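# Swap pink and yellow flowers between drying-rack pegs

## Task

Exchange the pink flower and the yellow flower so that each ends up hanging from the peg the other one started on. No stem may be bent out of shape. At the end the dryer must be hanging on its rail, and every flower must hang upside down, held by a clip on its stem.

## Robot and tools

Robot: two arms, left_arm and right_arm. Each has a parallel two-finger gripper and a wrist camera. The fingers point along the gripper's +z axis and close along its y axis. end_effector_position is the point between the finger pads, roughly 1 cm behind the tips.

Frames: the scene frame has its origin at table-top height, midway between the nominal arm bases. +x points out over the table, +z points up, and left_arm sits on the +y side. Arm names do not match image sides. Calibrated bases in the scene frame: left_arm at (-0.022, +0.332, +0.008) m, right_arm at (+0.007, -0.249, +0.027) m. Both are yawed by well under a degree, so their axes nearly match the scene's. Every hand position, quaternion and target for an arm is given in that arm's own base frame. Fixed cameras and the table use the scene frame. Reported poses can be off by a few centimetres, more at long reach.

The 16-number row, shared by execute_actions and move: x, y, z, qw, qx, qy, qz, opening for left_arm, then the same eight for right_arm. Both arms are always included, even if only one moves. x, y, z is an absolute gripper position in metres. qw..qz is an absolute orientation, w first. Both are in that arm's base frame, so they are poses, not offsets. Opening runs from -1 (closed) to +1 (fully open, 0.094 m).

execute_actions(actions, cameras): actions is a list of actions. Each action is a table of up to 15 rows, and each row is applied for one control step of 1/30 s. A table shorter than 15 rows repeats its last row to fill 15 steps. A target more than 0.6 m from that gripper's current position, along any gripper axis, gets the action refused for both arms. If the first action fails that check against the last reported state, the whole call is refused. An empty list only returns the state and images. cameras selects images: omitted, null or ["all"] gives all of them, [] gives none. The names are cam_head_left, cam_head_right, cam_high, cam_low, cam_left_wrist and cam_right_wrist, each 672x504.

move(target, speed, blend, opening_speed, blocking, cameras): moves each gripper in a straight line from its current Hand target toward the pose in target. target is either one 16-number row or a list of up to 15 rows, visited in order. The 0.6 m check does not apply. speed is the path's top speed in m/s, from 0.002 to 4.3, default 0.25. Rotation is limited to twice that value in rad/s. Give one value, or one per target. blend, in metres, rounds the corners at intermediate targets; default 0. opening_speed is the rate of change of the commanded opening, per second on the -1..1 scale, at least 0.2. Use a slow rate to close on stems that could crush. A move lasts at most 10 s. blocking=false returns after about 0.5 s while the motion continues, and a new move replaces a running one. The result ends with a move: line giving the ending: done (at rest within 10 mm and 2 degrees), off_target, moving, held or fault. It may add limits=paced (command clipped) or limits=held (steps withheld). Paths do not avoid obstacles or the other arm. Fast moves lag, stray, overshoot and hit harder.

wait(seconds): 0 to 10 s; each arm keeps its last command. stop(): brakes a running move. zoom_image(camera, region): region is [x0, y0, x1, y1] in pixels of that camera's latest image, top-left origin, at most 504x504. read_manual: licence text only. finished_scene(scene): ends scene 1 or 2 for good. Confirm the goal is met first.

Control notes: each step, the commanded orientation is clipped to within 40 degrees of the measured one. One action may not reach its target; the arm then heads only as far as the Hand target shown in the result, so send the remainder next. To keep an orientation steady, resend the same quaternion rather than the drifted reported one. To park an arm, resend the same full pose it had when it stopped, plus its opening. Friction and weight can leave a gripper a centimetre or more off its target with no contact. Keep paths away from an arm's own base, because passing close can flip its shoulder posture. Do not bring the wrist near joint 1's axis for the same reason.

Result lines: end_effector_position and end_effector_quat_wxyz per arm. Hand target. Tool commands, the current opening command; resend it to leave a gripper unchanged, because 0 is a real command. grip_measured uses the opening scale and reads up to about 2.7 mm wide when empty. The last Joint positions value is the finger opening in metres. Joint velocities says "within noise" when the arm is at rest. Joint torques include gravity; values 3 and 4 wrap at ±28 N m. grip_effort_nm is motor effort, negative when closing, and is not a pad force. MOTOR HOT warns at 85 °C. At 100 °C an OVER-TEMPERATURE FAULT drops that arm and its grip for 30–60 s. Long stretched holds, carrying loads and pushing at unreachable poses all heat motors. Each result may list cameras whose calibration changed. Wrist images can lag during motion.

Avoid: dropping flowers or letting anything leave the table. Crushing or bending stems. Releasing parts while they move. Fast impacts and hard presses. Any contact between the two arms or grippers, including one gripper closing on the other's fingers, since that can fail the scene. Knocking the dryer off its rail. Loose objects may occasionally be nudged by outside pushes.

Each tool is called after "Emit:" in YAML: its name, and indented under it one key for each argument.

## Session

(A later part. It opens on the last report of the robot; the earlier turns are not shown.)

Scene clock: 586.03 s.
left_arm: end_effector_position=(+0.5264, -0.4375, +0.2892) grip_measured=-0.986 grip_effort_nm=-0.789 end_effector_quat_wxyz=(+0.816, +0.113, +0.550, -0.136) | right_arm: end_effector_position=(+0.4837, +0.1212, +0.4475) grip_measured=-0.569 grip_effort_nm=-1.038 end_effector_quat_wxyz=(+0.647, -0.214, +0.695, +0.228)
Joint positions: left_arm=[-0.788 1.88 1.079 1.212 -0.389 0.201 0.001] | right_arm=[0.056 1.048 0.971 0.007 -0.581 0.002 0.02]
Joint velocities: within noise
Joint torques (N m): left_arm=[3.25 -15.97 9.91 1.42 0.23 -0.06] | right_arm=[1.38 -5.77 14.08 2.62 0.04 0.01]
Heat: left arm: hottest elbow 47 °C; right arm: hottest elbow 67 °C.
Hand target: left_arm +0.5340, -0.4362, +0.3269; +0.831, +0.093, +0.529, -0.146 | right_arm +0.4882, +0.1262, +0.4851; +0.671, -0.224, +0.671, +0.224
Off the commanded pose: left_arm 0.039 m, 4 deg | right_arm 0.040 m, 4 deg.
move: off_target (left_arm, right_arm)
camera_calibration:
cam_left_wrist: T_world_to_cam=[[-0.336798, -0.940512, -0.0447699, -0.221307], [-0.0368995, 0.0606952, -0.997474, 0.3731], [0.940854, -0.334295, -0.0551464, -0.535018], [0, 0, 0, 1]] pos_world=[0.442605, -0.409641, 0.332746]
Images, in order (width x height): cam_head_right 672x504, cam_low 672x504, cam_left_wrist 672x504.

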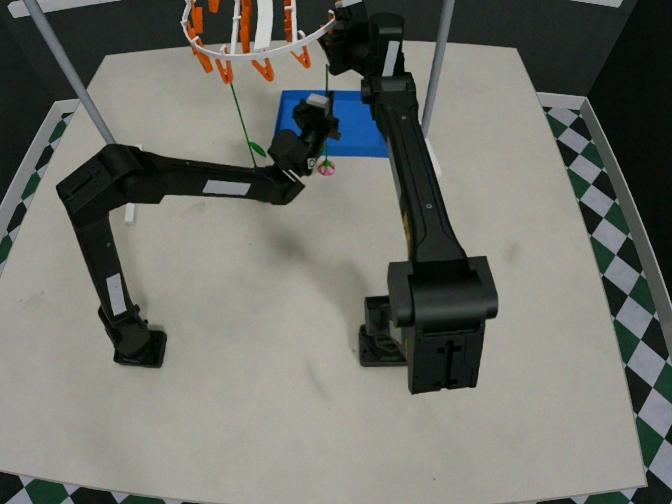

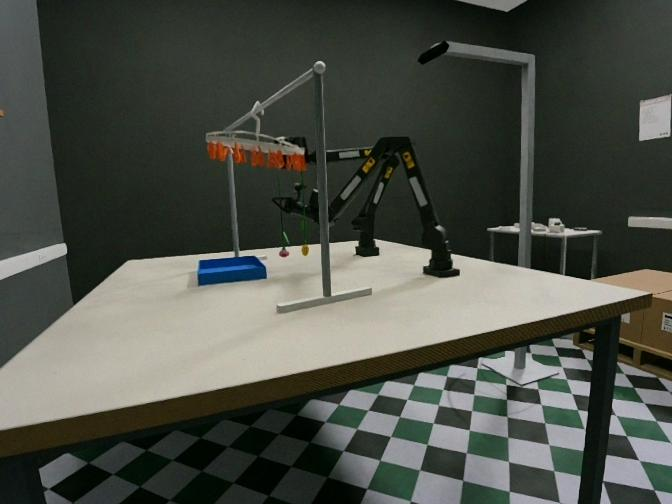

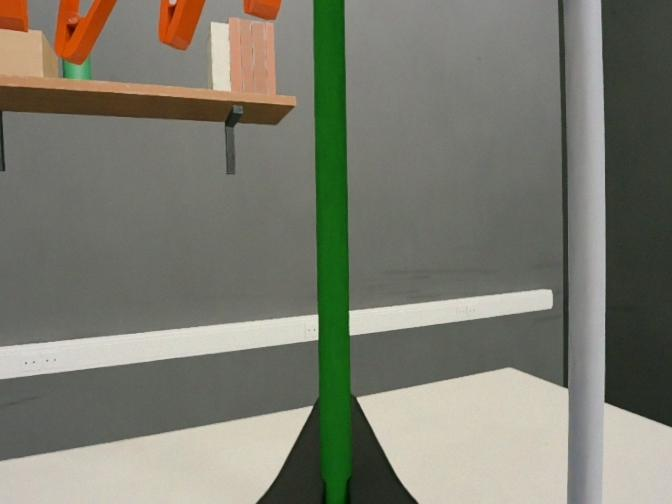

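Emit:
move:
  target: [0.532,-0.436,0.348,0.8306,0.0933,0.5291,-0.1465,-1,0.491,0.127,0.486,0.6706,-0.2244,0.6706,0.2244,-0.7]
  speed: 0.05
  cameras: ["cam_left_wrist","cam_head_right","cam_low"]

Emit:
zoom_image:
  camera: "cam_head_right"
  region: [290, 10, 360, 90]

Emit:
zoom_image:
  camera: "cam_low"
  region: [260, 135, 310, 185]

Emit:
zoom_image:
  camera: "cam_left_wrist"
  region: [220, 0, 450, 150]

Scene clock: 590.27 s.
left_arm: end_effector_position=(+0.5239, -0.4349, +0.3098) grip_measured=-0.986 grip_effort_nm=-0.779 end_effector_quat_wxyz=(+0.816, +0.113, +0.550, -0.136) | right_arm: end_effector_position=(+0.4837, +0.1212, +0.4475) grip_measured=-0.569 grip_effort_nm=-1.033 end_effector_quat_wxyz=(+0.647, -0.214, +0.695, +0.228)
Joint positions: left_arm=[-0.788 1.833 1.079 1.166 -0.389 0.201 0.001] | right_arm=[0.056 1.048 0.971 0.007 -0.581 0.002 0.02]
Joint velocities: within noise
Joint torques (N m): left_arm=[3.08 -15.5 10.28 1.36 0.14 -0.04] | right_arm=[1.38 -5.77 14.13 2.66 0.04 0.01]
Heat: left arm: hottest elbow 48 °C; right arm: hottest elbow 68 °C.
Hand target: left_arm +0.5301, -0.4343, +0.3476; +0.831, +0.093, +0.529, -0.146 | right_arm +0.4882, +0.1262, +0.4851; +0.671, -0.224, +0.671, +0.224
Off the commanded pose: left_arm 0.039 m, 4 deg | right_arm 0.040 m, 4 deg.
move: off_target (left_arm, right_arm)
camera_calibration:
cam_left_wrist: T_world_to_cam=[[-0.336798, -0.940512, -0.0447699, -0.218871], [-0.0368995, 0.0606952, -0.997474, 0.393504], [0.940854, -0.334295, -0.0551464, -0.530688], [0, 0, 0, 1]] pos_world=[0.440105, -0.407141, 0.353446]
Images, in order (width x height): cam_head_right 672x504, cam_low 672x504, cam_left_wrist 672x504.

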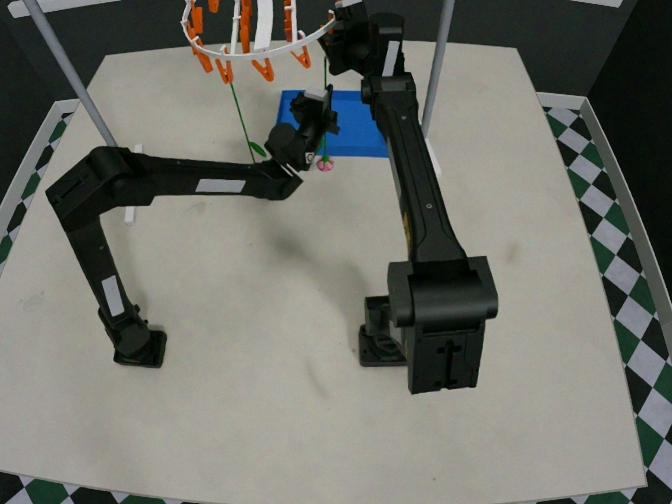

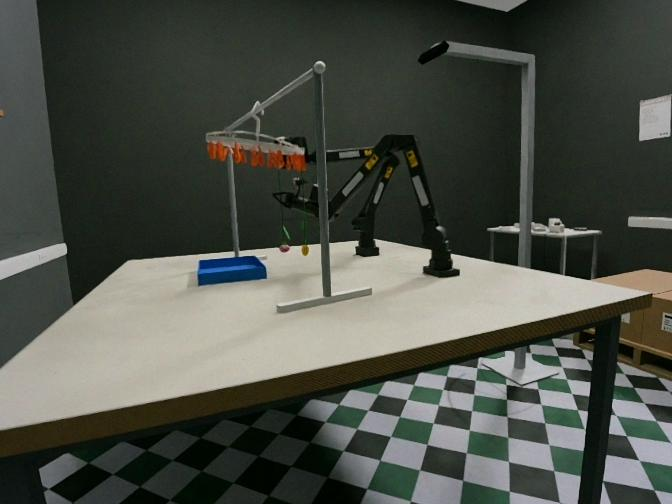

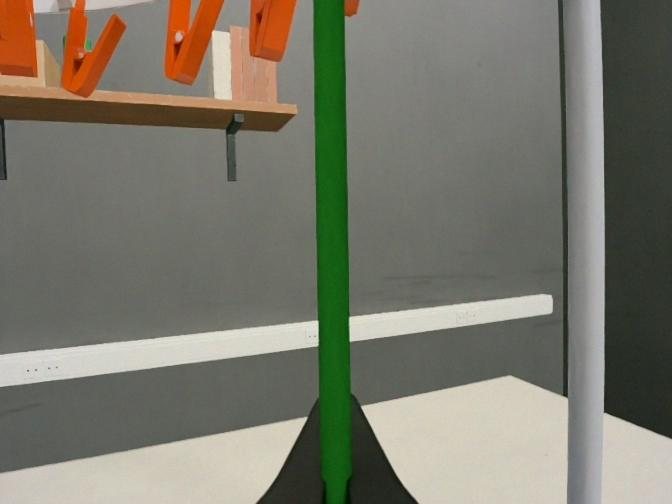

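Scaled by 6.300 from the camera's 672x504 image, which has a finer 960x720 frame.

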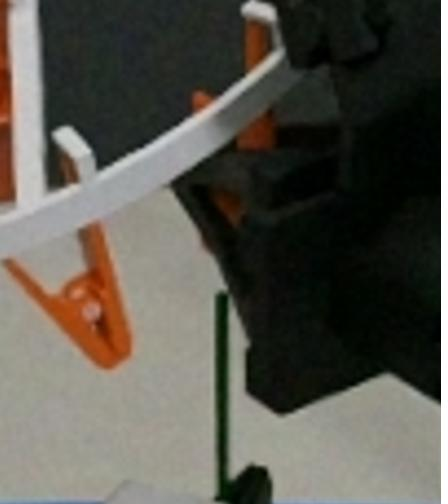

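Scaled by 10.080 from the camera's 672x504 image, which has a finer 960x720 frame.

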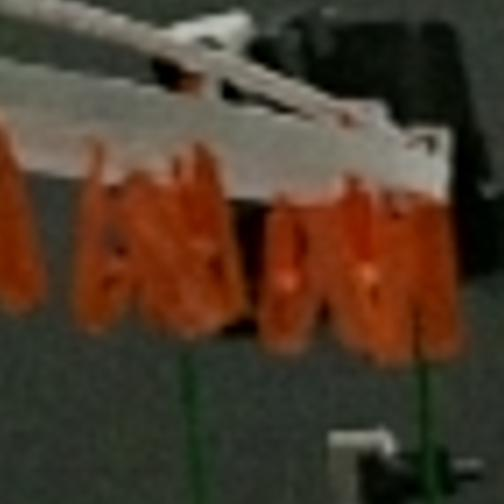

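Scaled by 2.191 from the camera's 672x504 image, which has a finer 960x720 frame.

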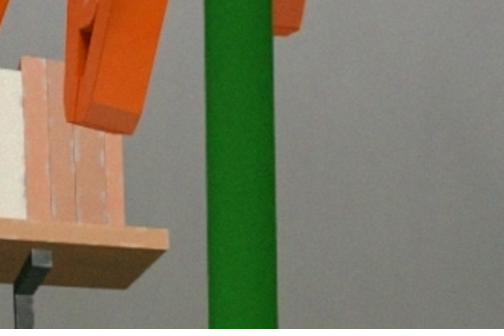

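Emit:
move:
  target: [0.532,-0.436,0.368,0.8306,0.0933,0.5291,-0.1465,-1,0.491,0.127,0.486,0.6706,-0.2244,0.6706,0.2244,-0.7]
  speed: 0.05
  cameras: ["cam_left_wrist"]

Emit:
zoom_image:
  camera: "cam_left_wrist"
  region: [220, 0, 450, 150]

Scene clock: 602.63 s.
left_arm: end_effector_position=(+0.5243, -0.4354, +0.3253) grip_measured=-0.986 grip_effort_nm=-0.779 end_effector_quat_wxyz=(+0.815, +0.114, +0.552, -0.135) | right_arm: end_effector_position=(+0.4839, +0.1212, +0.4499) grip_measured=-0.569 grip_effort_nm=-1.038 end_effector_quat_wxyz=(+0.649, -0.215, +0.694, +0.228)
Joint positions: left_arm=[-0.788 1.802 1.09 1.117 -0.389 0.201 0.001] | right_arm=[0.056 1.048 0.974 0.009 -0.581 0.002 0.02]
Joint velocities: within noise
Joint torques (N m): left_arm=[3.14 -15.62 10.77 1.4 0.14 -0.04] | right_arm=[1.26 -5.77 13.9 2.55 0.02 0.02]
Heat: left arm: hottest elbow 51 °C; right arm: hottest elbow 70 °C.
Hand target: left_arm +0.5298, -0.4340, +0.3676; +0.831, +0.093, +0.529, -0.146 | right_arm +0.4884, +0.1263, +0.4852; +0.671, -0.224, +0.670, +0.224
Off the commanded pose: left_arm 0.043 m, 4 deg | right_arm 0.037 m, 4 deg.
move: off_target (left_arm, right_arm)
camera_calibration:
cam_left_wrist: T_world_to_cam=[[-0.336992, -0.940296, -0.0477382, -0.217305], [-0.0418174, 0.0656023, -0.996969, 0.413523], [0.940578, -0.333975, -0.0614283, -0.528121], [0, 0, 0, 1]] pos_world=[0.440801, -0.407838, 0.369454]
Images, in order (width x height): cam_left_wrist 672x504.

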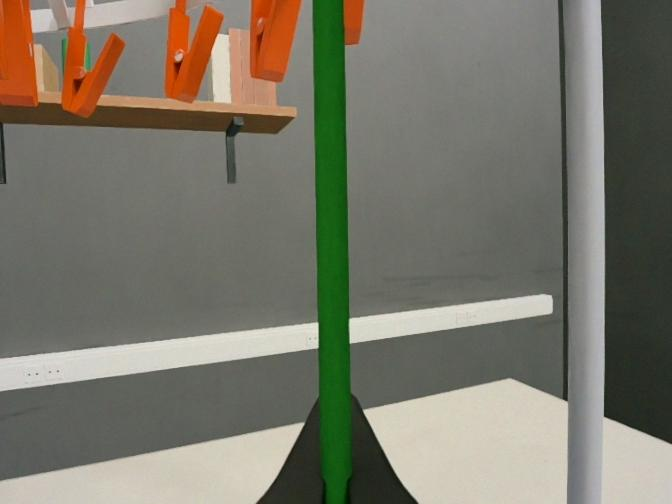

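Scaled by 2.191 from the camera's 672x504 image, which has a finer 960x720 frame.

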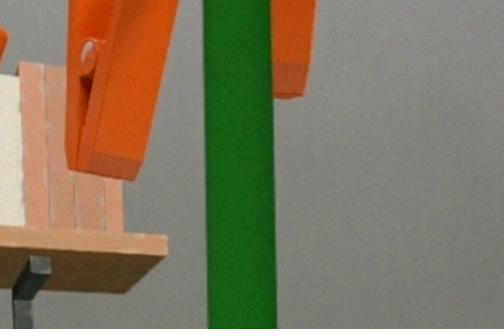

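Emit:
move:
  target: [0.532,-0.436,0.381,0.8306,0.0933,0.5291,-0.1465,-1,0.491,0.127,0.486,0.6706,-0.2244,0.6706,0.2244,-0.7]
  speed: 0.05
  cameras: ["cam_left_wrist","cam_head_right","cam_low"]

Emit:
zoom_image:
  camera: "cam_head_right"
  region: [290, 10, 360, 90]

Emit:
zoom_image:
  camera: "cam_low"
  region: [240, 110, 330, 200]

Scene clock: 609.43 s.
left_arm: end_effector_position=(+0.5245, -0.4356, +0.3299) grip_measured=-0.986 grip_effort_nm=-0.779 end_effector_quat_wxyz=(+0.811, +0.118, +0.557, -0.133) | right_arm: end_effector_position=(+0.4842, +0.1210, +0.4539) grip_measured=-0.569 grip_effort_nm=-1.033 end_effector_quat_wxyz=(+0.651, -0.215, +0.691, +0.227)
Joint positions: left_arm=[-0.788 1.786 1.093 1.083 -0.389 0.201 0.001] | right_arm=[0.056 1.048 0.98 0.01 -0.58 0.002 0.02]
Joint velocities: within noise
Joint torques (N m): left_arm=[3.08 -16.03 11.3 1.65 0.14 -0.04] | right_arm=[1.32 -5.6 13.57 2.52 -0.01 0.01]
Heat: left arm: hottest elbow 53 °C; right arm: hottest elbow 69 °C.
Hand target: left_arm +0.5289, -0.4333, +0.3805; +0.831, +0.093, +0.529, -0.147 | right_arm +0.4889, +0.1264, +0.4852; +0.671, -0.224, +0.671, +0.224
Off the commanded pose: left_arm 0.052 m, 5 deg | right_arm 0.033 m, 3 deg.
move: off_target (left_arm, right_arm)
camera_calibration:
cam_left_wrist: T_world_to_cam=[[-0.337536, -0.939755, -0.0541195, -0.2145], [-0.0522377, 0.0761055, -0.99573, 0.427717], [0.939862, -0.333268, -0.074779, -0.523005], [0, 0, 0, 1]] pos_world=[0.441494, -0.40843, 0.375173]
Images, in order (width x height): cam_head_right 672x504, cam_low 672x504, cam_left_wrist 672x504.

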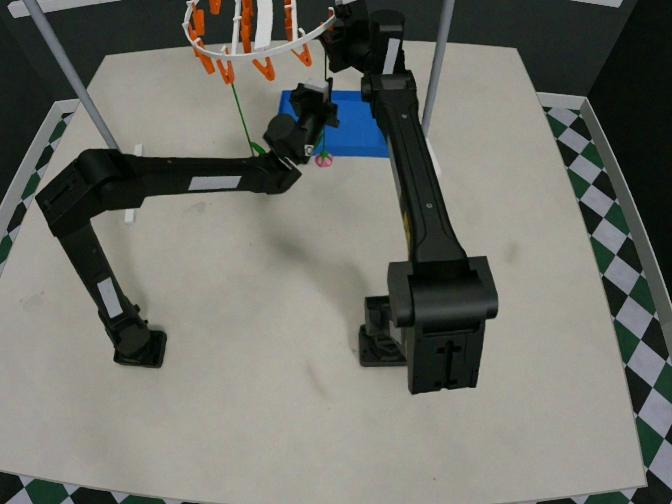

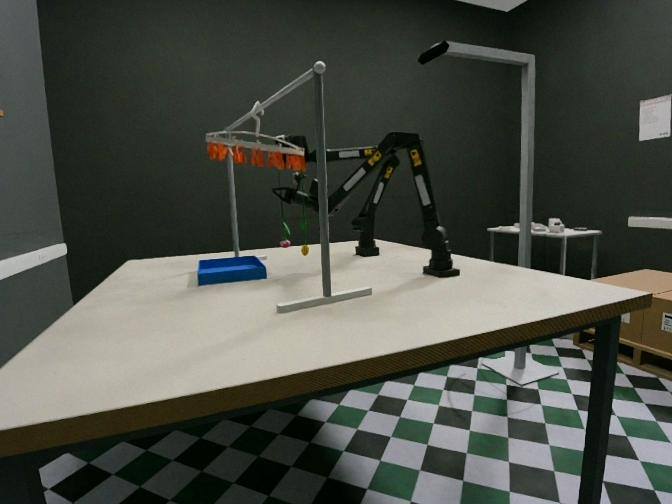

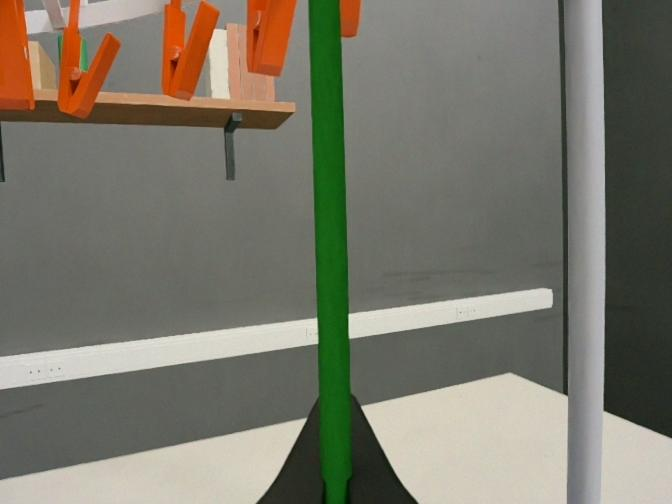

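Scaled by 6.300 from the camera's 672x504 image, which has a finer 960x720 frame.

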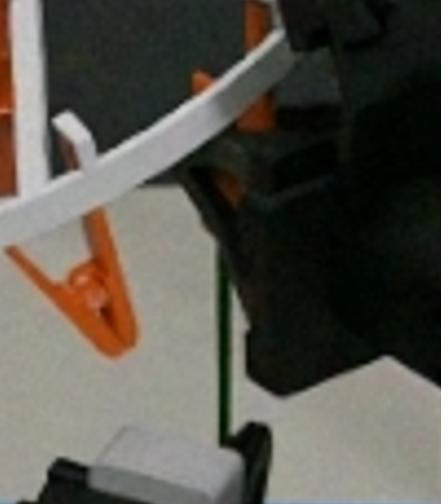

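Scaled by 5.600 from the camera's 672x504 image, which has a finer 960x720 frame.

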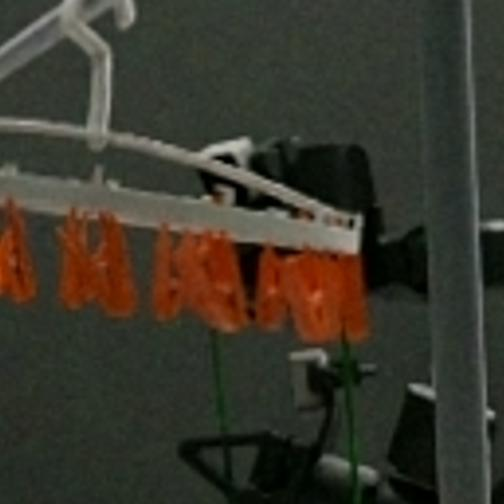

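Emit:
move:
  target: [0.533,-0.436,0.398,0.8306,0.0933,0.5291,-0.1465,-1,0.491,0.127,0.486,0.6706,-0.2244,0.6706,0.2244,-0.7]
  speed: 0.06
  cameras: ["cam_head_right","cam_left_wrist"]

Emit:
zoom_image:
  camera: "cam_head_right"
  region: [290, 10, 360, 90]

Scene clock: 611.87 s.
left_arm: end_effector_position=(+0.5253, -0.4363, +0.3370) grip_measured=-0.986 grip_effort_nm=-0.784 end_effector_quat_wxyz=(+0.807, +0.122, +0.563, -0.130) | right_arm: end_effector_position=(+0.4848, +0.1209, +0.4607) grip_measured=-0.569 grip_effort_nm=-1.038 end_effector_quat_wxyz=(+0.657, -0.216, +0.687, +0.225)
Joint positions: left_arm=[-0.788 1.767 1.1 1.038 -0.389 0.2 0.001] | right_arm=[0.056 1.048 0.99 0.015 -0.579 0.002 0.02]
Joint velocities: within noise
Joint torques (N m): left_arm=[3.14 -16.38 12.01 1.73 0.18 -0.03] | right_arm=[1.32 -5.25 12.98 2.28 -0.01 0.01]
Heat: left arm: hottest elbow 53 °C; right arm: hottest elbow 69 °C.
Hand target: left_arm +0.5290, -0.4325, +0.3970; +0.831, +0.094, +0.529, -0.146 | right_arm +0.4896, +0.1266, +0.4854; +0.671, -0.224, +0.671, +0.224
Off the commanded pose: left_arm 0.062 m, 6 deg | right_arm 0.027 m, 3 deg.
move: off_target (left_arm, right_arm)
camera_calibration:
cam_left_wrist: T_world_to_cam=[[-0.338514, -0.938991, -0.0608581, -0.211491], [-0.0647619, 0.0877727, -0.994033, 0.445944], [0.93873, -0.332553, -0.0905231, -0.517185], [0, 0, 0, 1]] pos_world=[0.442784, -0.409721, 0.383595]
Images, in order (width x height): cam_head_right 672x504, cam_left_wrist 672x504.

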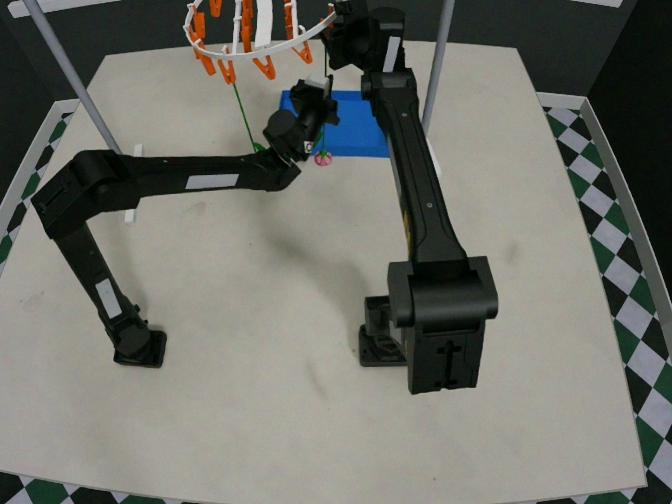

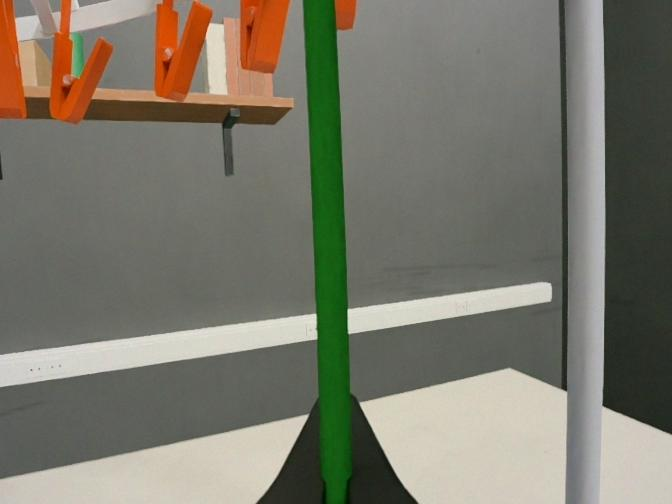

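Scaled by 6.300 from the camera's 672x504 image, which has a finer 960x720 frame.

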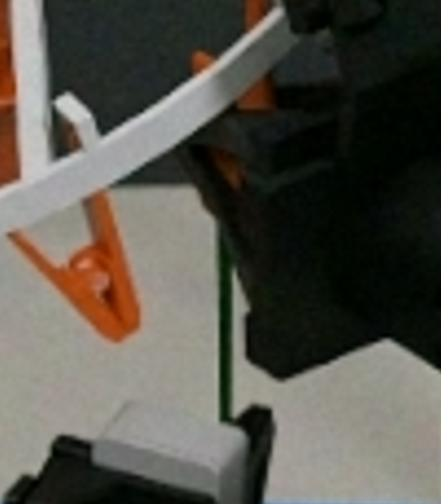

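Emit:
move:
  target:
    - [0.532,-0.436,0.330,0.8306,0.0933,0.5291,-0.1465,-1,0.491,0.127,0.486,0.6706,-0.2244,0.6706,0.2244,-0.7]
    - [0.535,-0.424,0.330,0.8306,0.0933,0.5291,-0.1465,-1,0.491,0.127,0.486,0.6706,-0.2244,0.6706,0.2244,-0.7]
  speed: 0.06
  cameras: ["cam_head_right","cam_left_wrist","cam_low"]

Emit:
zoom_image:
  camera: "cam_head_right"
  region: [290, 10, 360, 90]

Emit:
zoom_image:
  camera: "cam_low"
  region: [250, 130, 310, 190]

Scene clock: 618.90 s.
left_arm: end_effector_position=(+0.5311, -0.4305, +0.3247) grip_measured=-0.986 grip_effort_nm=-0.784 end_effector_quat_wxyz=(+0.825, +0.103, +0.537, -0.143) | right_arm: end_effector_position=(+0.4863, +0.1210, +0.4624) grip_measured=-0.569 grip_effort_nm=-1.033 end_effector_quat_wxyz=(+0.658, -0.216, +0.685, +0.225)
Joint positions: left_arm=[-0.773 1.832 1.101 1.179 -0.375 0.193 0.001] | right_arm=[0.056 1.052 0.994 0.02 -0.579 0.002 0.02]
Joint velocities: within noise
Joint torques (N m): left_arm=[3.02 -13.86 7.05 2.65 0.24 -0.05] | right_arm=[1.44 -5.71 12.67 2.09 -0.04 0.01]
Heat: left arm: hottest elbow 56 °C; right arm: hottest elbow 67 °C.
Hand target: left_arm +0.5349, -0.4239, +0.3300; +0.831, +0.093, +0.529, -0.146 | right_arm +0.4898, +0.1266, +0.4855; +0.671, -0.224, +0.671, +0.224
Off the commanded pose: left_arm 0.009 m, 2 deg | right_arm 0.025 m, 2 deg.
move: off_target (right_arm)
camera_calibration:
cam_left_wrist: T_world_to_cam=[[-0.336526, -0.941256, -0.0280547, -0.217468], [-0.00936132, 0.0331349, -0.999407, 0.382361], [0.941628, -0.336064, -0.0199622, -0.547807], [0, 0, 0, 1]] pos_world=[0.446226, -0.401461, 0.365098]
Images, in order (width x height): cam_head_right 672x504, cam_low 672x504, cam_left_wrist 672x504.

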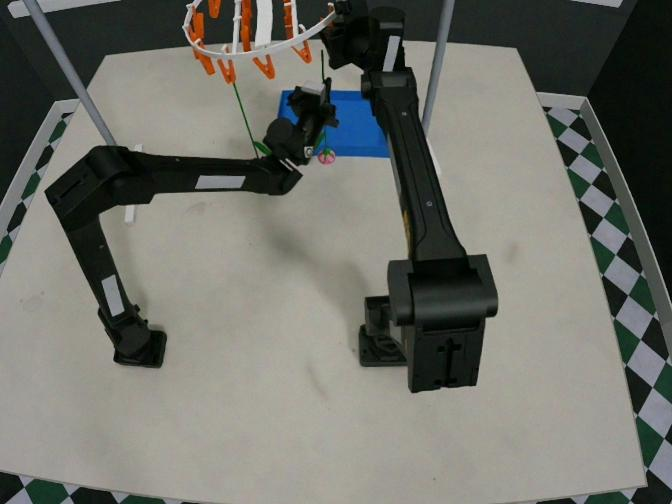

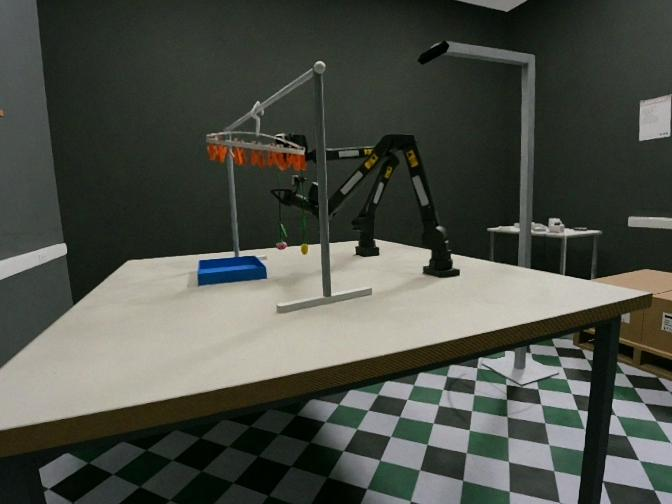

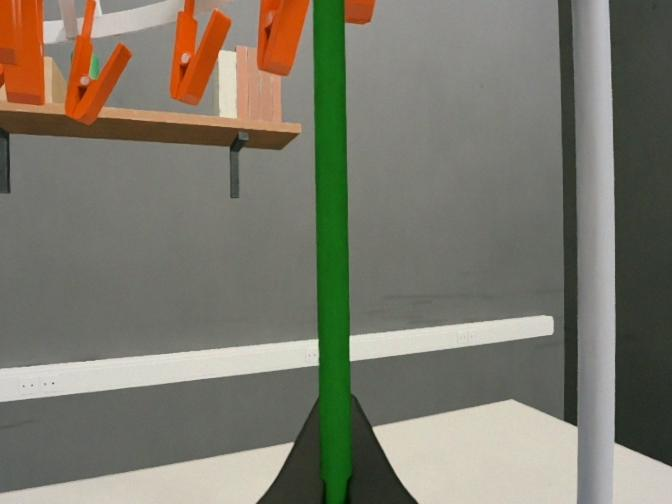

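Scaled by 6.300 from the camera's 672x504 image, which has a finer 960x720 frame.

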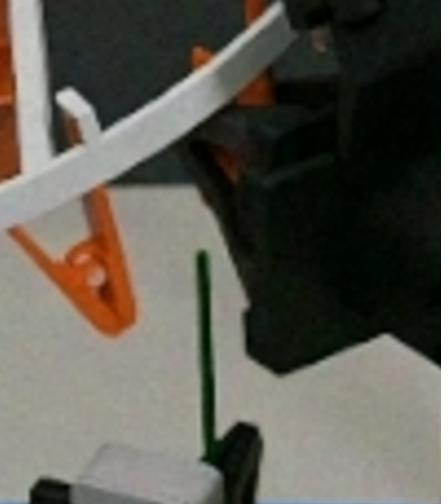

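Scaled by 8.400 from the camera's 672x504 image, which has a finer 960x720 frame.

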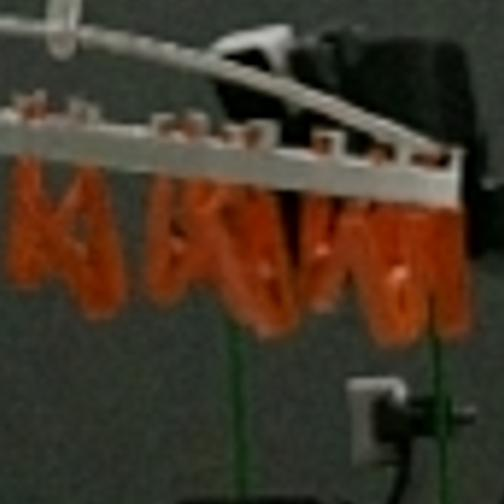

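Emit:
wait:
  seconds: 0.3

Emit:
zoom_image:
  camera: "cam_high"
  region: [270, 130, 400, 230]

Emit:
zoom_image:
  camera: "cam_head_left"
  region: [330, 0, 450, 100]

Scene clock: 633.87 s.
left_arm: end_effector_position=(+0.5315, -0.4299, +0.3247) grip_measured=-0.986 grip_effort_nm=-0.784 end_effector_quat_wxyz=(+0.825, +0.103, +0.537, -0.143) | right_arm: end_effector_position=(+0.4863, +0.1210, +0.4624) grip_measured=-0.569 grip_effort_nm=-1.028 end_effector_quat_wxyz=(+0.658, -0.216, +0.685, +0.225)
Joint positions: left_arm=[-0.771 1.832 1.101 1.179 -0.374 0.192 0.001] | right_arm=[0.056 1.052 0.994 0.02 -0.579 0.002 0.02]
Joint velocities: within noise
Joint torques (N m): left_arm=[3.31 -13.86 7.06 2.62 0.24 -0.06] | right_arm=[1.44 -5.71 12.62 2.11 -0.04 0.01]
Heat: left arm: hottest elbow 54 °C; right arm: hottest elbow 66 °C.
Hand target: left_arm +0.5349, -0.4239, +0.3300; +0.831, +0.093, +0.529, -0.146 | right_arm +0.4898, +0.1266, +0.4855; +0.671, -0.224, +0.671, +0.224
Tool commands: left_gripper/opening=-1.0 right_gripper/opening=-0.7
Off the commanded pose: left_arm 0.009 m, 2 deg | right_arm 0.025 m, 2 deg.
wait: 0.30 s; at rest from the start
camera_calibration:
cam_left_wrist: T_world_to_cam=[[-0.336137, -0.941411, -0.0275205, -0.217201], [-0.00946378, 0.0325956, -0.999424, 0.382181], [0.941765, -0.335683, -0.0198659, -0.547927], [0, 0, 0, 1]] pos_world=[0.446626, -0.400862, 0.365098]
cam_right_wrist: T_world_to_cam=[[0.597408, -0.801807, -0.0144391, -0.187924], [-0.364114, -0.255163, -0.895719, 0.663317], [0.71451, 0.540368, -0.444386, -0.120474], [0, 0, 0, 1]] pos_world=[0.43987, 0.0836755, 0.537895]

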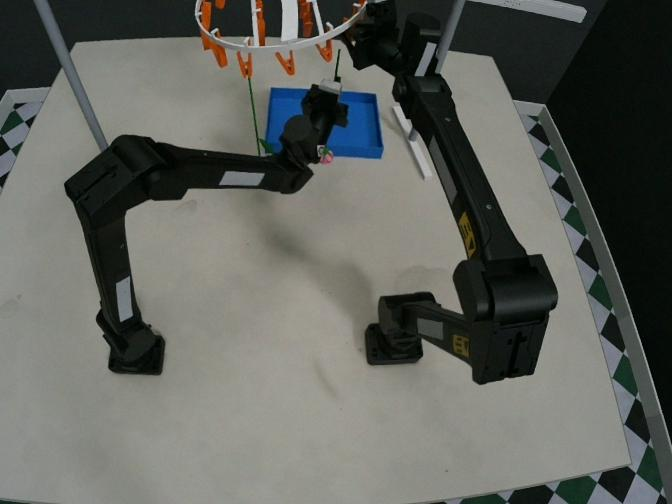

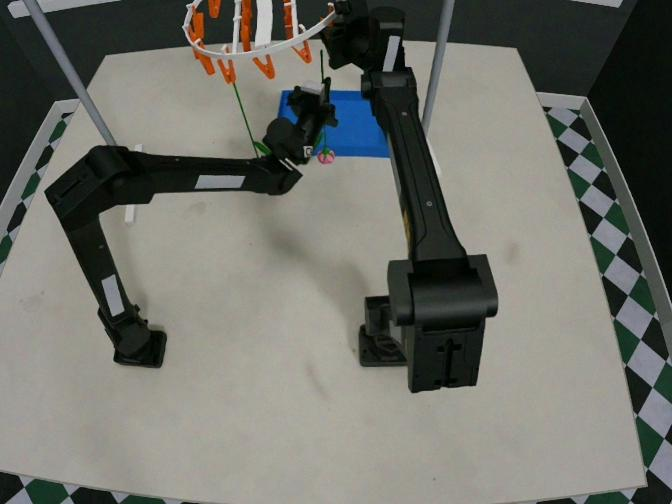

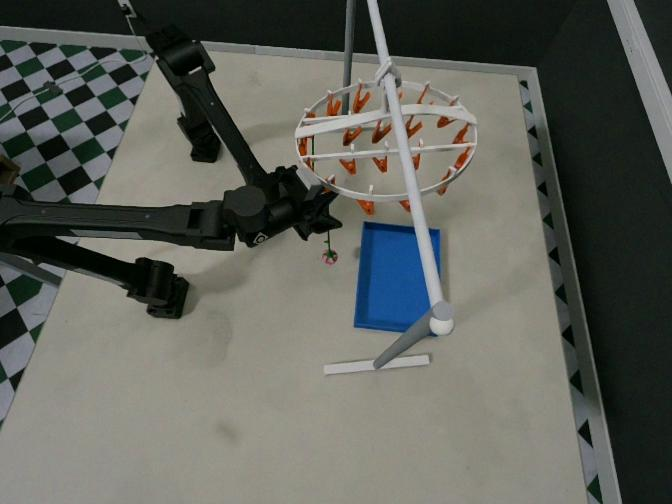

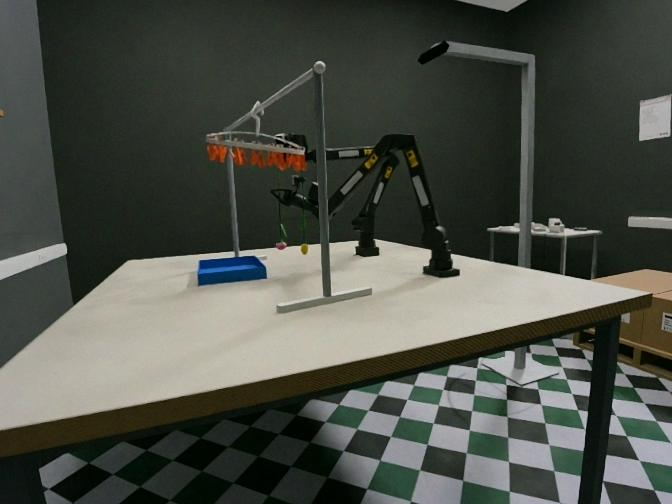

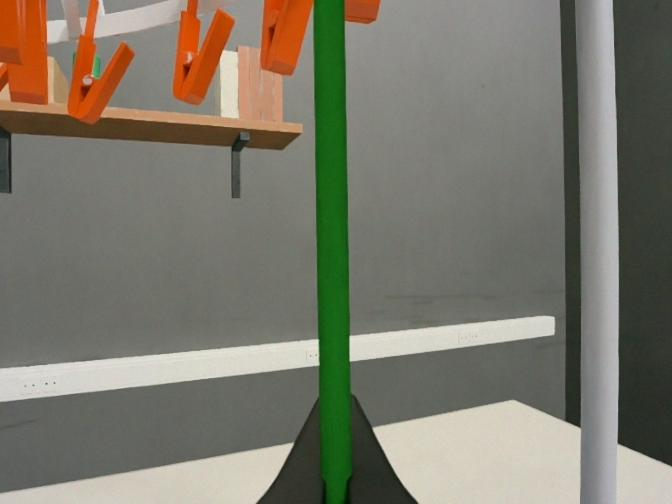

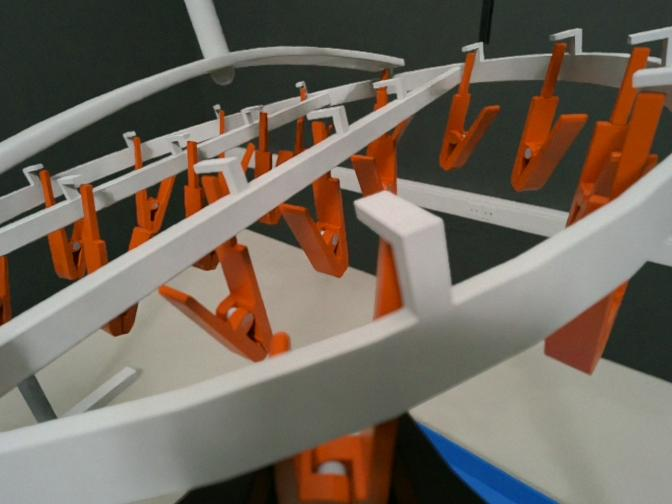

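Scaled by 3.877 from the camera's 672x504 image, which has a finer 960x720 frame.

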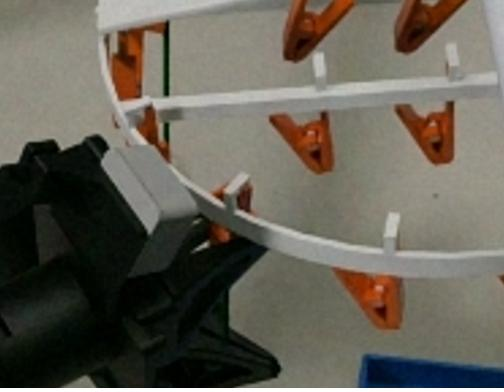

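Scaled by 4.200 from the camera's 672x504 image, which has a finer 960x720 frame.

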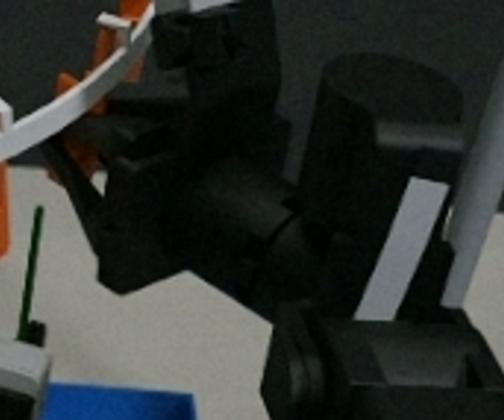

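Emit:
move:
  target:
    - [0.535,-0.453,0.335,0.8306,0.0933,0.5291,-0.1465,-1,0.491,0.127,0.486,0.6706,-0.2244,0.6706,0.2244,-0.7]
    - [0.535,-0.443,0.355,0.8306,0.0933,0.5291,-0.1465,-1,0.491,0.127,0.486,0.6706,-0.2244,0.6706,0.2244,-0.7]
  speed: 0.06
  cameras: ["cam_head_right","cam_left_wrist","cam_head_left"]

Emit:
zoom_image:
  camera: "cam_head_right"
  region: [290, 10, 360, 90]

Emit:
zoom_image:
  camera: "cam_head_left"
  region: [330, 10, 400, 90]

Scene clock: 640.40 s.
left_arm: end_effector_position=(+0.5317, -0.4390, +0.3158) grip_measured=-0.986 grip_effort_nm=-0.779 end_effector_quat_wxyz=(+0.816, +0.107, +0.551, -0.137) | right_arm: end_effector_position=(+0.4863, +0.1210, +0.4624) grip_measured=-0.569 grip_effort_nm=-1.028 end_effector_quat_wxyz=(+0.658, -0.216, +0.685, +0.225)
Joint positions: left_arm=[-0.786 1.841 1.111 1.142 -0.397 0.192 0.001] | right_arm=[0.056 1.052 0.994 0.02 -0.579 0.002 0.02]
Joint velocities: within noise
Joint torques (N m): left_arm=[2.55 -16.09 10.1 1.37 0.24 0.09] | right_arm=[1.61 -5.83 12.68 2.11 -0.03 0.01]
Heat: left arm: hottest elbow 54 °C; right arm: hottest elbow 66 °C.
Hand target: left_arm +0.5331, -0.4415, +0.3547; +0.831, +0.093, +0.529, -0.147 | right_arm +0.4898, +0.1266, +0.4855; +0.671, -0.224, +0.671, +0.224
Off the commanded pose: left_arm 0.040 m, 4 deg | right_arm 0.025 m, 2 deg.
move: off_target (left_arm, right_arm)
camera_calibration:
cam_left_wrist: T_world_to_cam=[[-0.33146, -0.942867, -0.0336975, -0.227157], [-0.0409615, 0.0500643, -0.997906, 0.397643], [0.94258, -0.329385, -0.0552156, -0.537895], [0, 0, 0, 1]] pos_world=[0.448004, -0.411261, 0.359456]
Images, in order (width x height): cam_head_left 672x504, cam_head_right 672x504, cam_left_wrist 672x504.

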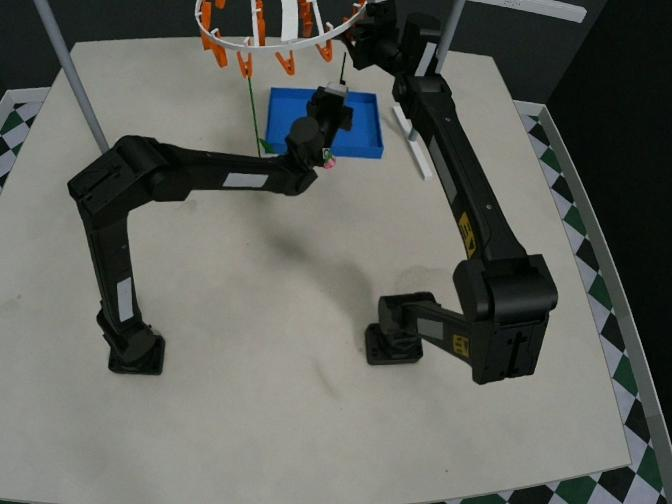

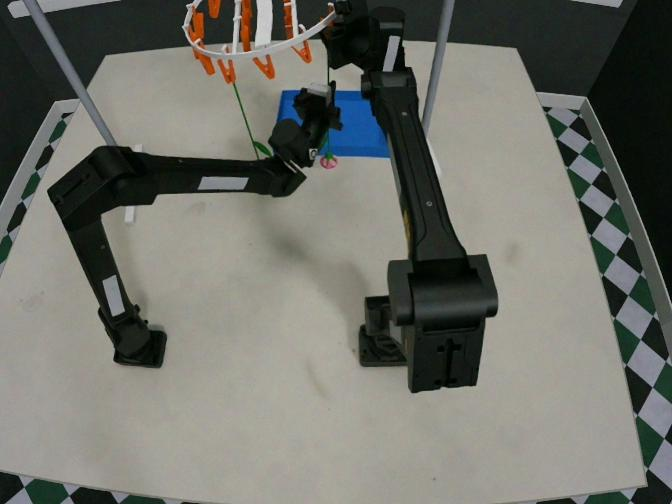

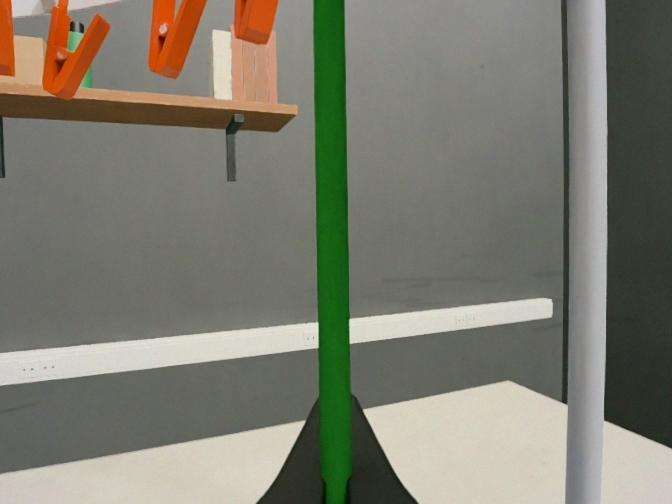

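Scaled by 6.300 from the camera's 672x504 image, which has a finer 960x720 frame.

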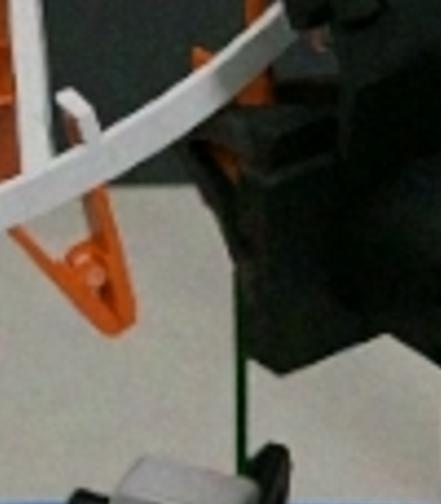

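Scaled by 6.300 from the camera's 672x504 image, which has a finer 960x720 frame.

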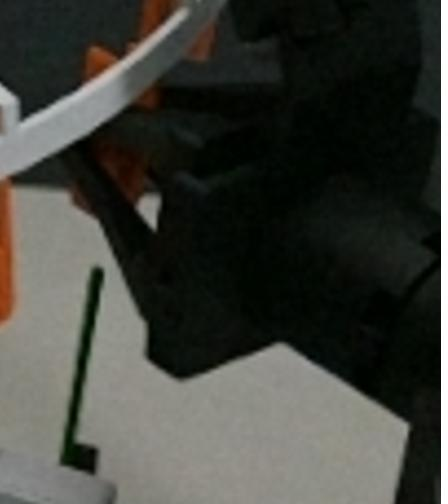

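Emit:
move:
  target:
    - [0.5345,-0.443,0.372,0.8306,0.0933,0.5291,-0.1465,-1,0.491,0.127,0.486,0.6706,-0.2244,0.6706,0.2244,-0.7]
    - [0.5345,-0.443,0.385,0.8306,0.0933,0.5291,-0.1465,-1,0.491,0.127,0.486,0.6706,-0.2244,0.6706,0.2244,-0.7]
  speed: 0.06
  cameras: ["cam_head_left","cam_left_wrist"]

Emit:
zoom_image:
  camera: "cam_head_left"
  region: [330, 10, 400, 90]

Scene clock: 644.13 s.
left_arm: end_effector_position=(+0.5311, -0.4383, +0.3437) grip_measured=-0.986 grip_effort_nm=-0.784 end_effector_quat_wxyz=(+0.815, +0.107, +0.552, -0.136) | right_arm: end_effector_position=(+0.4863, +0.1210, +0.4624) grip_measured=-0.569 grip_effort_nm=-1.028 end_effector_quat_wxyz=(+0.658, -0.216, +0.685, +0.225)
Joint positions: left_arm=[-0.786 1.789 1.129 1.068 -0.397 0.192 0.001] | right_arm=[0.056 1.052 0.994 0.02 -0.579 0.002 0.02]
Joint velocities: within noise
Joint torques (N m): left_arm=[2.49 -15.5 10.99 1.4 0.21 0.09] | right_arm=[1.44 -5.77 12.63 2.14 -0.03 0.01]
Heat: left arm: hottest elbow 55 °C; right arm: hottest elbow 66 °C.
Hand target: left_arm +0.5323, -0.4412, +0.3845; +0.831, +0.093, +0.529, -0.146 | right_arm +0.4898, +0.1266, +0.4855; +0.671, -0.224, +0.671, +0.224
Off the commanded pose: left_arm 0.042 m, 4 deg | right_arm 0.025 m, 2 deg.
move: off_target (left_arm, right_arm)
camera_calibration:
cam_left_wrist: T_world_to_cam=[[-0.331482, -0.942799, -0.0353542, -0.225128], [-0.0437083, 0.0527785, -0.997649, 0.427883], [0.942449, -0.329157, -0.0587032, -0.534168], [0, 0, 0, 1]] pos_world=[0.447502, -0.410659, 0.387561]
Images, in order (width x height): cam_head_left 672x504, cam_left_wrist 672x504.

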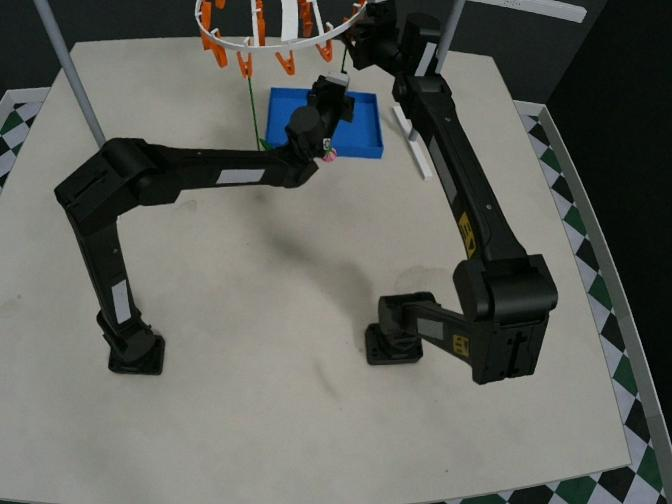

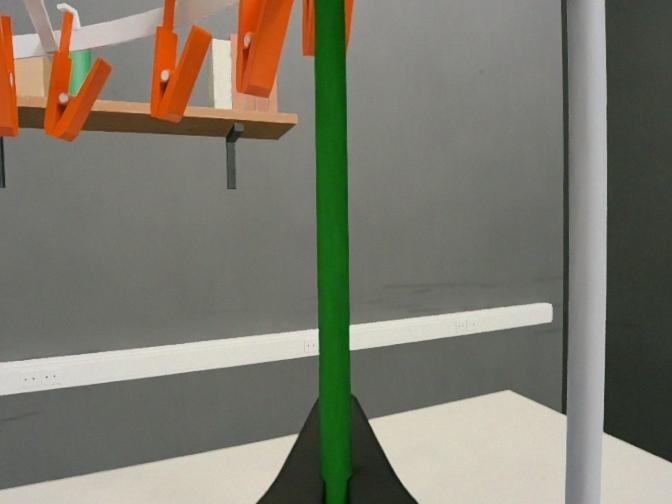

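Scaled by 6.300 from the camera's 672x504 image, which has a finer 960x720 frame.

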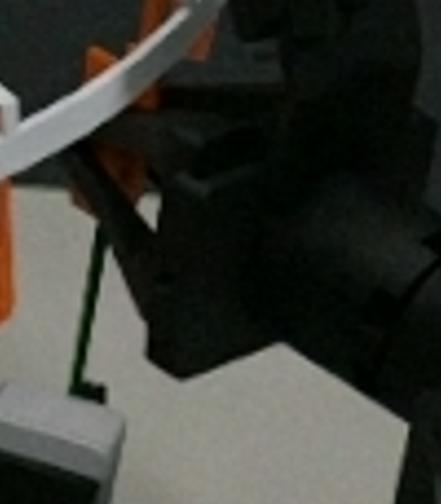

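Emit:
move:
  target: [0.5345,-0.443,0.402,0.8306,0.0933,0.5291,-0.1465,-1,0.491,0.127,0.486,0.6706,-0.2244,0.6706,0.2244,-0.7]
  speed: 0.05
  cameras: ["cam_head_left","cam_left_wrist"]

Emit:
zoom_image:
  camera: "cam_head_left"
  region: [330, 10, 400, 90]

Scene clock: 646.97 s.
left_arm: end_effector_position=(+0.5316, -0.4388, +0.3580) grip_measured=-0.986 grip_effort_nm=-0.784 end_effector_quat_wxyz=(+0.814, +0.108, +0.554, -0.136) | right_arm: end_effector_position=(+0.4863, +0.1210, +0.4624) grip_measured=-0.569 grip_effort_nm=-1.043 end_effector_quat_wxyz=(+0.658, -0.216, +0.685, +0.225)
Joint positions: left_arm=[-0.786 1.765 1.144 1.027 -0.397 0.192 0.001] | right_arm=[0.056 1.052 0.994 0.02 -0.579 0.002 0.02]
Joint velocities: within noise
Joint torques (N m): left_arm=[2.43 -15.56 11.33 1.44 0.21 0.09] | right_arm=[1.49 -5.77 12.68 2.17 -0.02 0.01]
Heat: left arm: hottest elbow 55 °C; right arm: hottest elbow 65 °C.
Hand target: left_arm +0.5320, -0.4409, +0.4016; +0.831, +0.093, +0.529, -0.147 | right_arm +0.4898, +0.1266, +0.4856; +0.671, -0.224, +0.670, +0.224
Off the commanded pose: left_arm 0.044 m, 4 deg | right_arm 0.025 m, 2 deg.
move: off_target (left_arm, right_arm)
camera_calibration:
cam_left_wrist: T_world_to_cam=[[-0.331616, -0.942693, -0.036885, -0.224352], [-0.0461168, 0.0552486, -0.997407, 0.444514], [0.942287, -0.329055, -0.0617953, -0.532746], [0, 0, 0, 1]] pos_world=[0.4481, -0.411357, 0.402165]
Images, in order (width x height): cam_head_left 672x504, cam_left_wrist 672x504.

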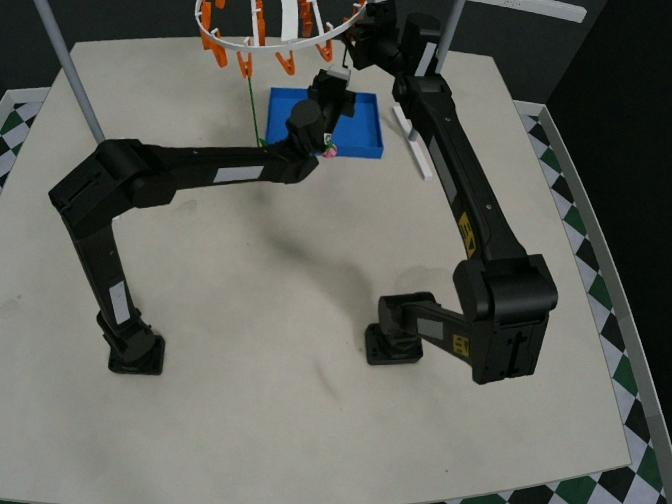

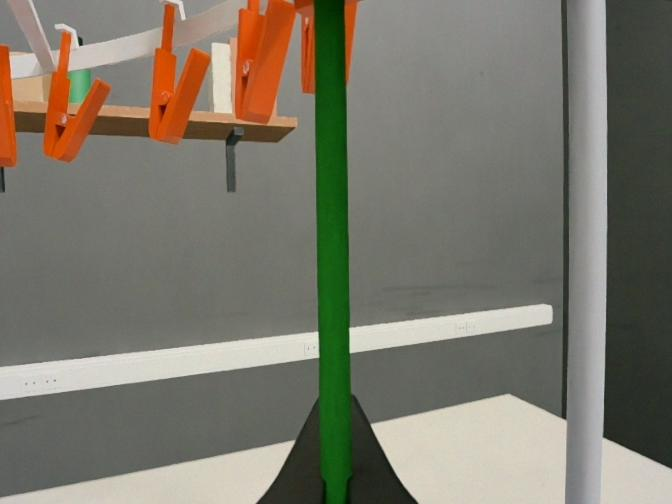

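Scaled by 6.300 from the camera's 672x504 image, which has a finer 960x720 frame.

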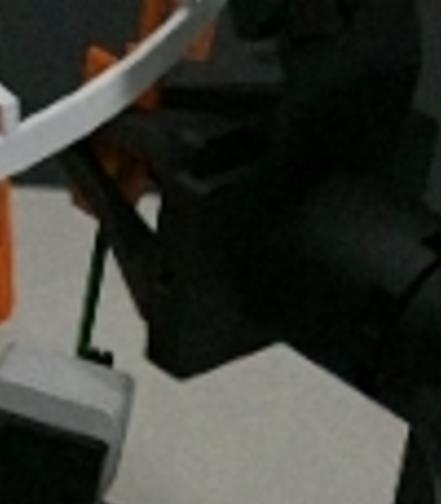

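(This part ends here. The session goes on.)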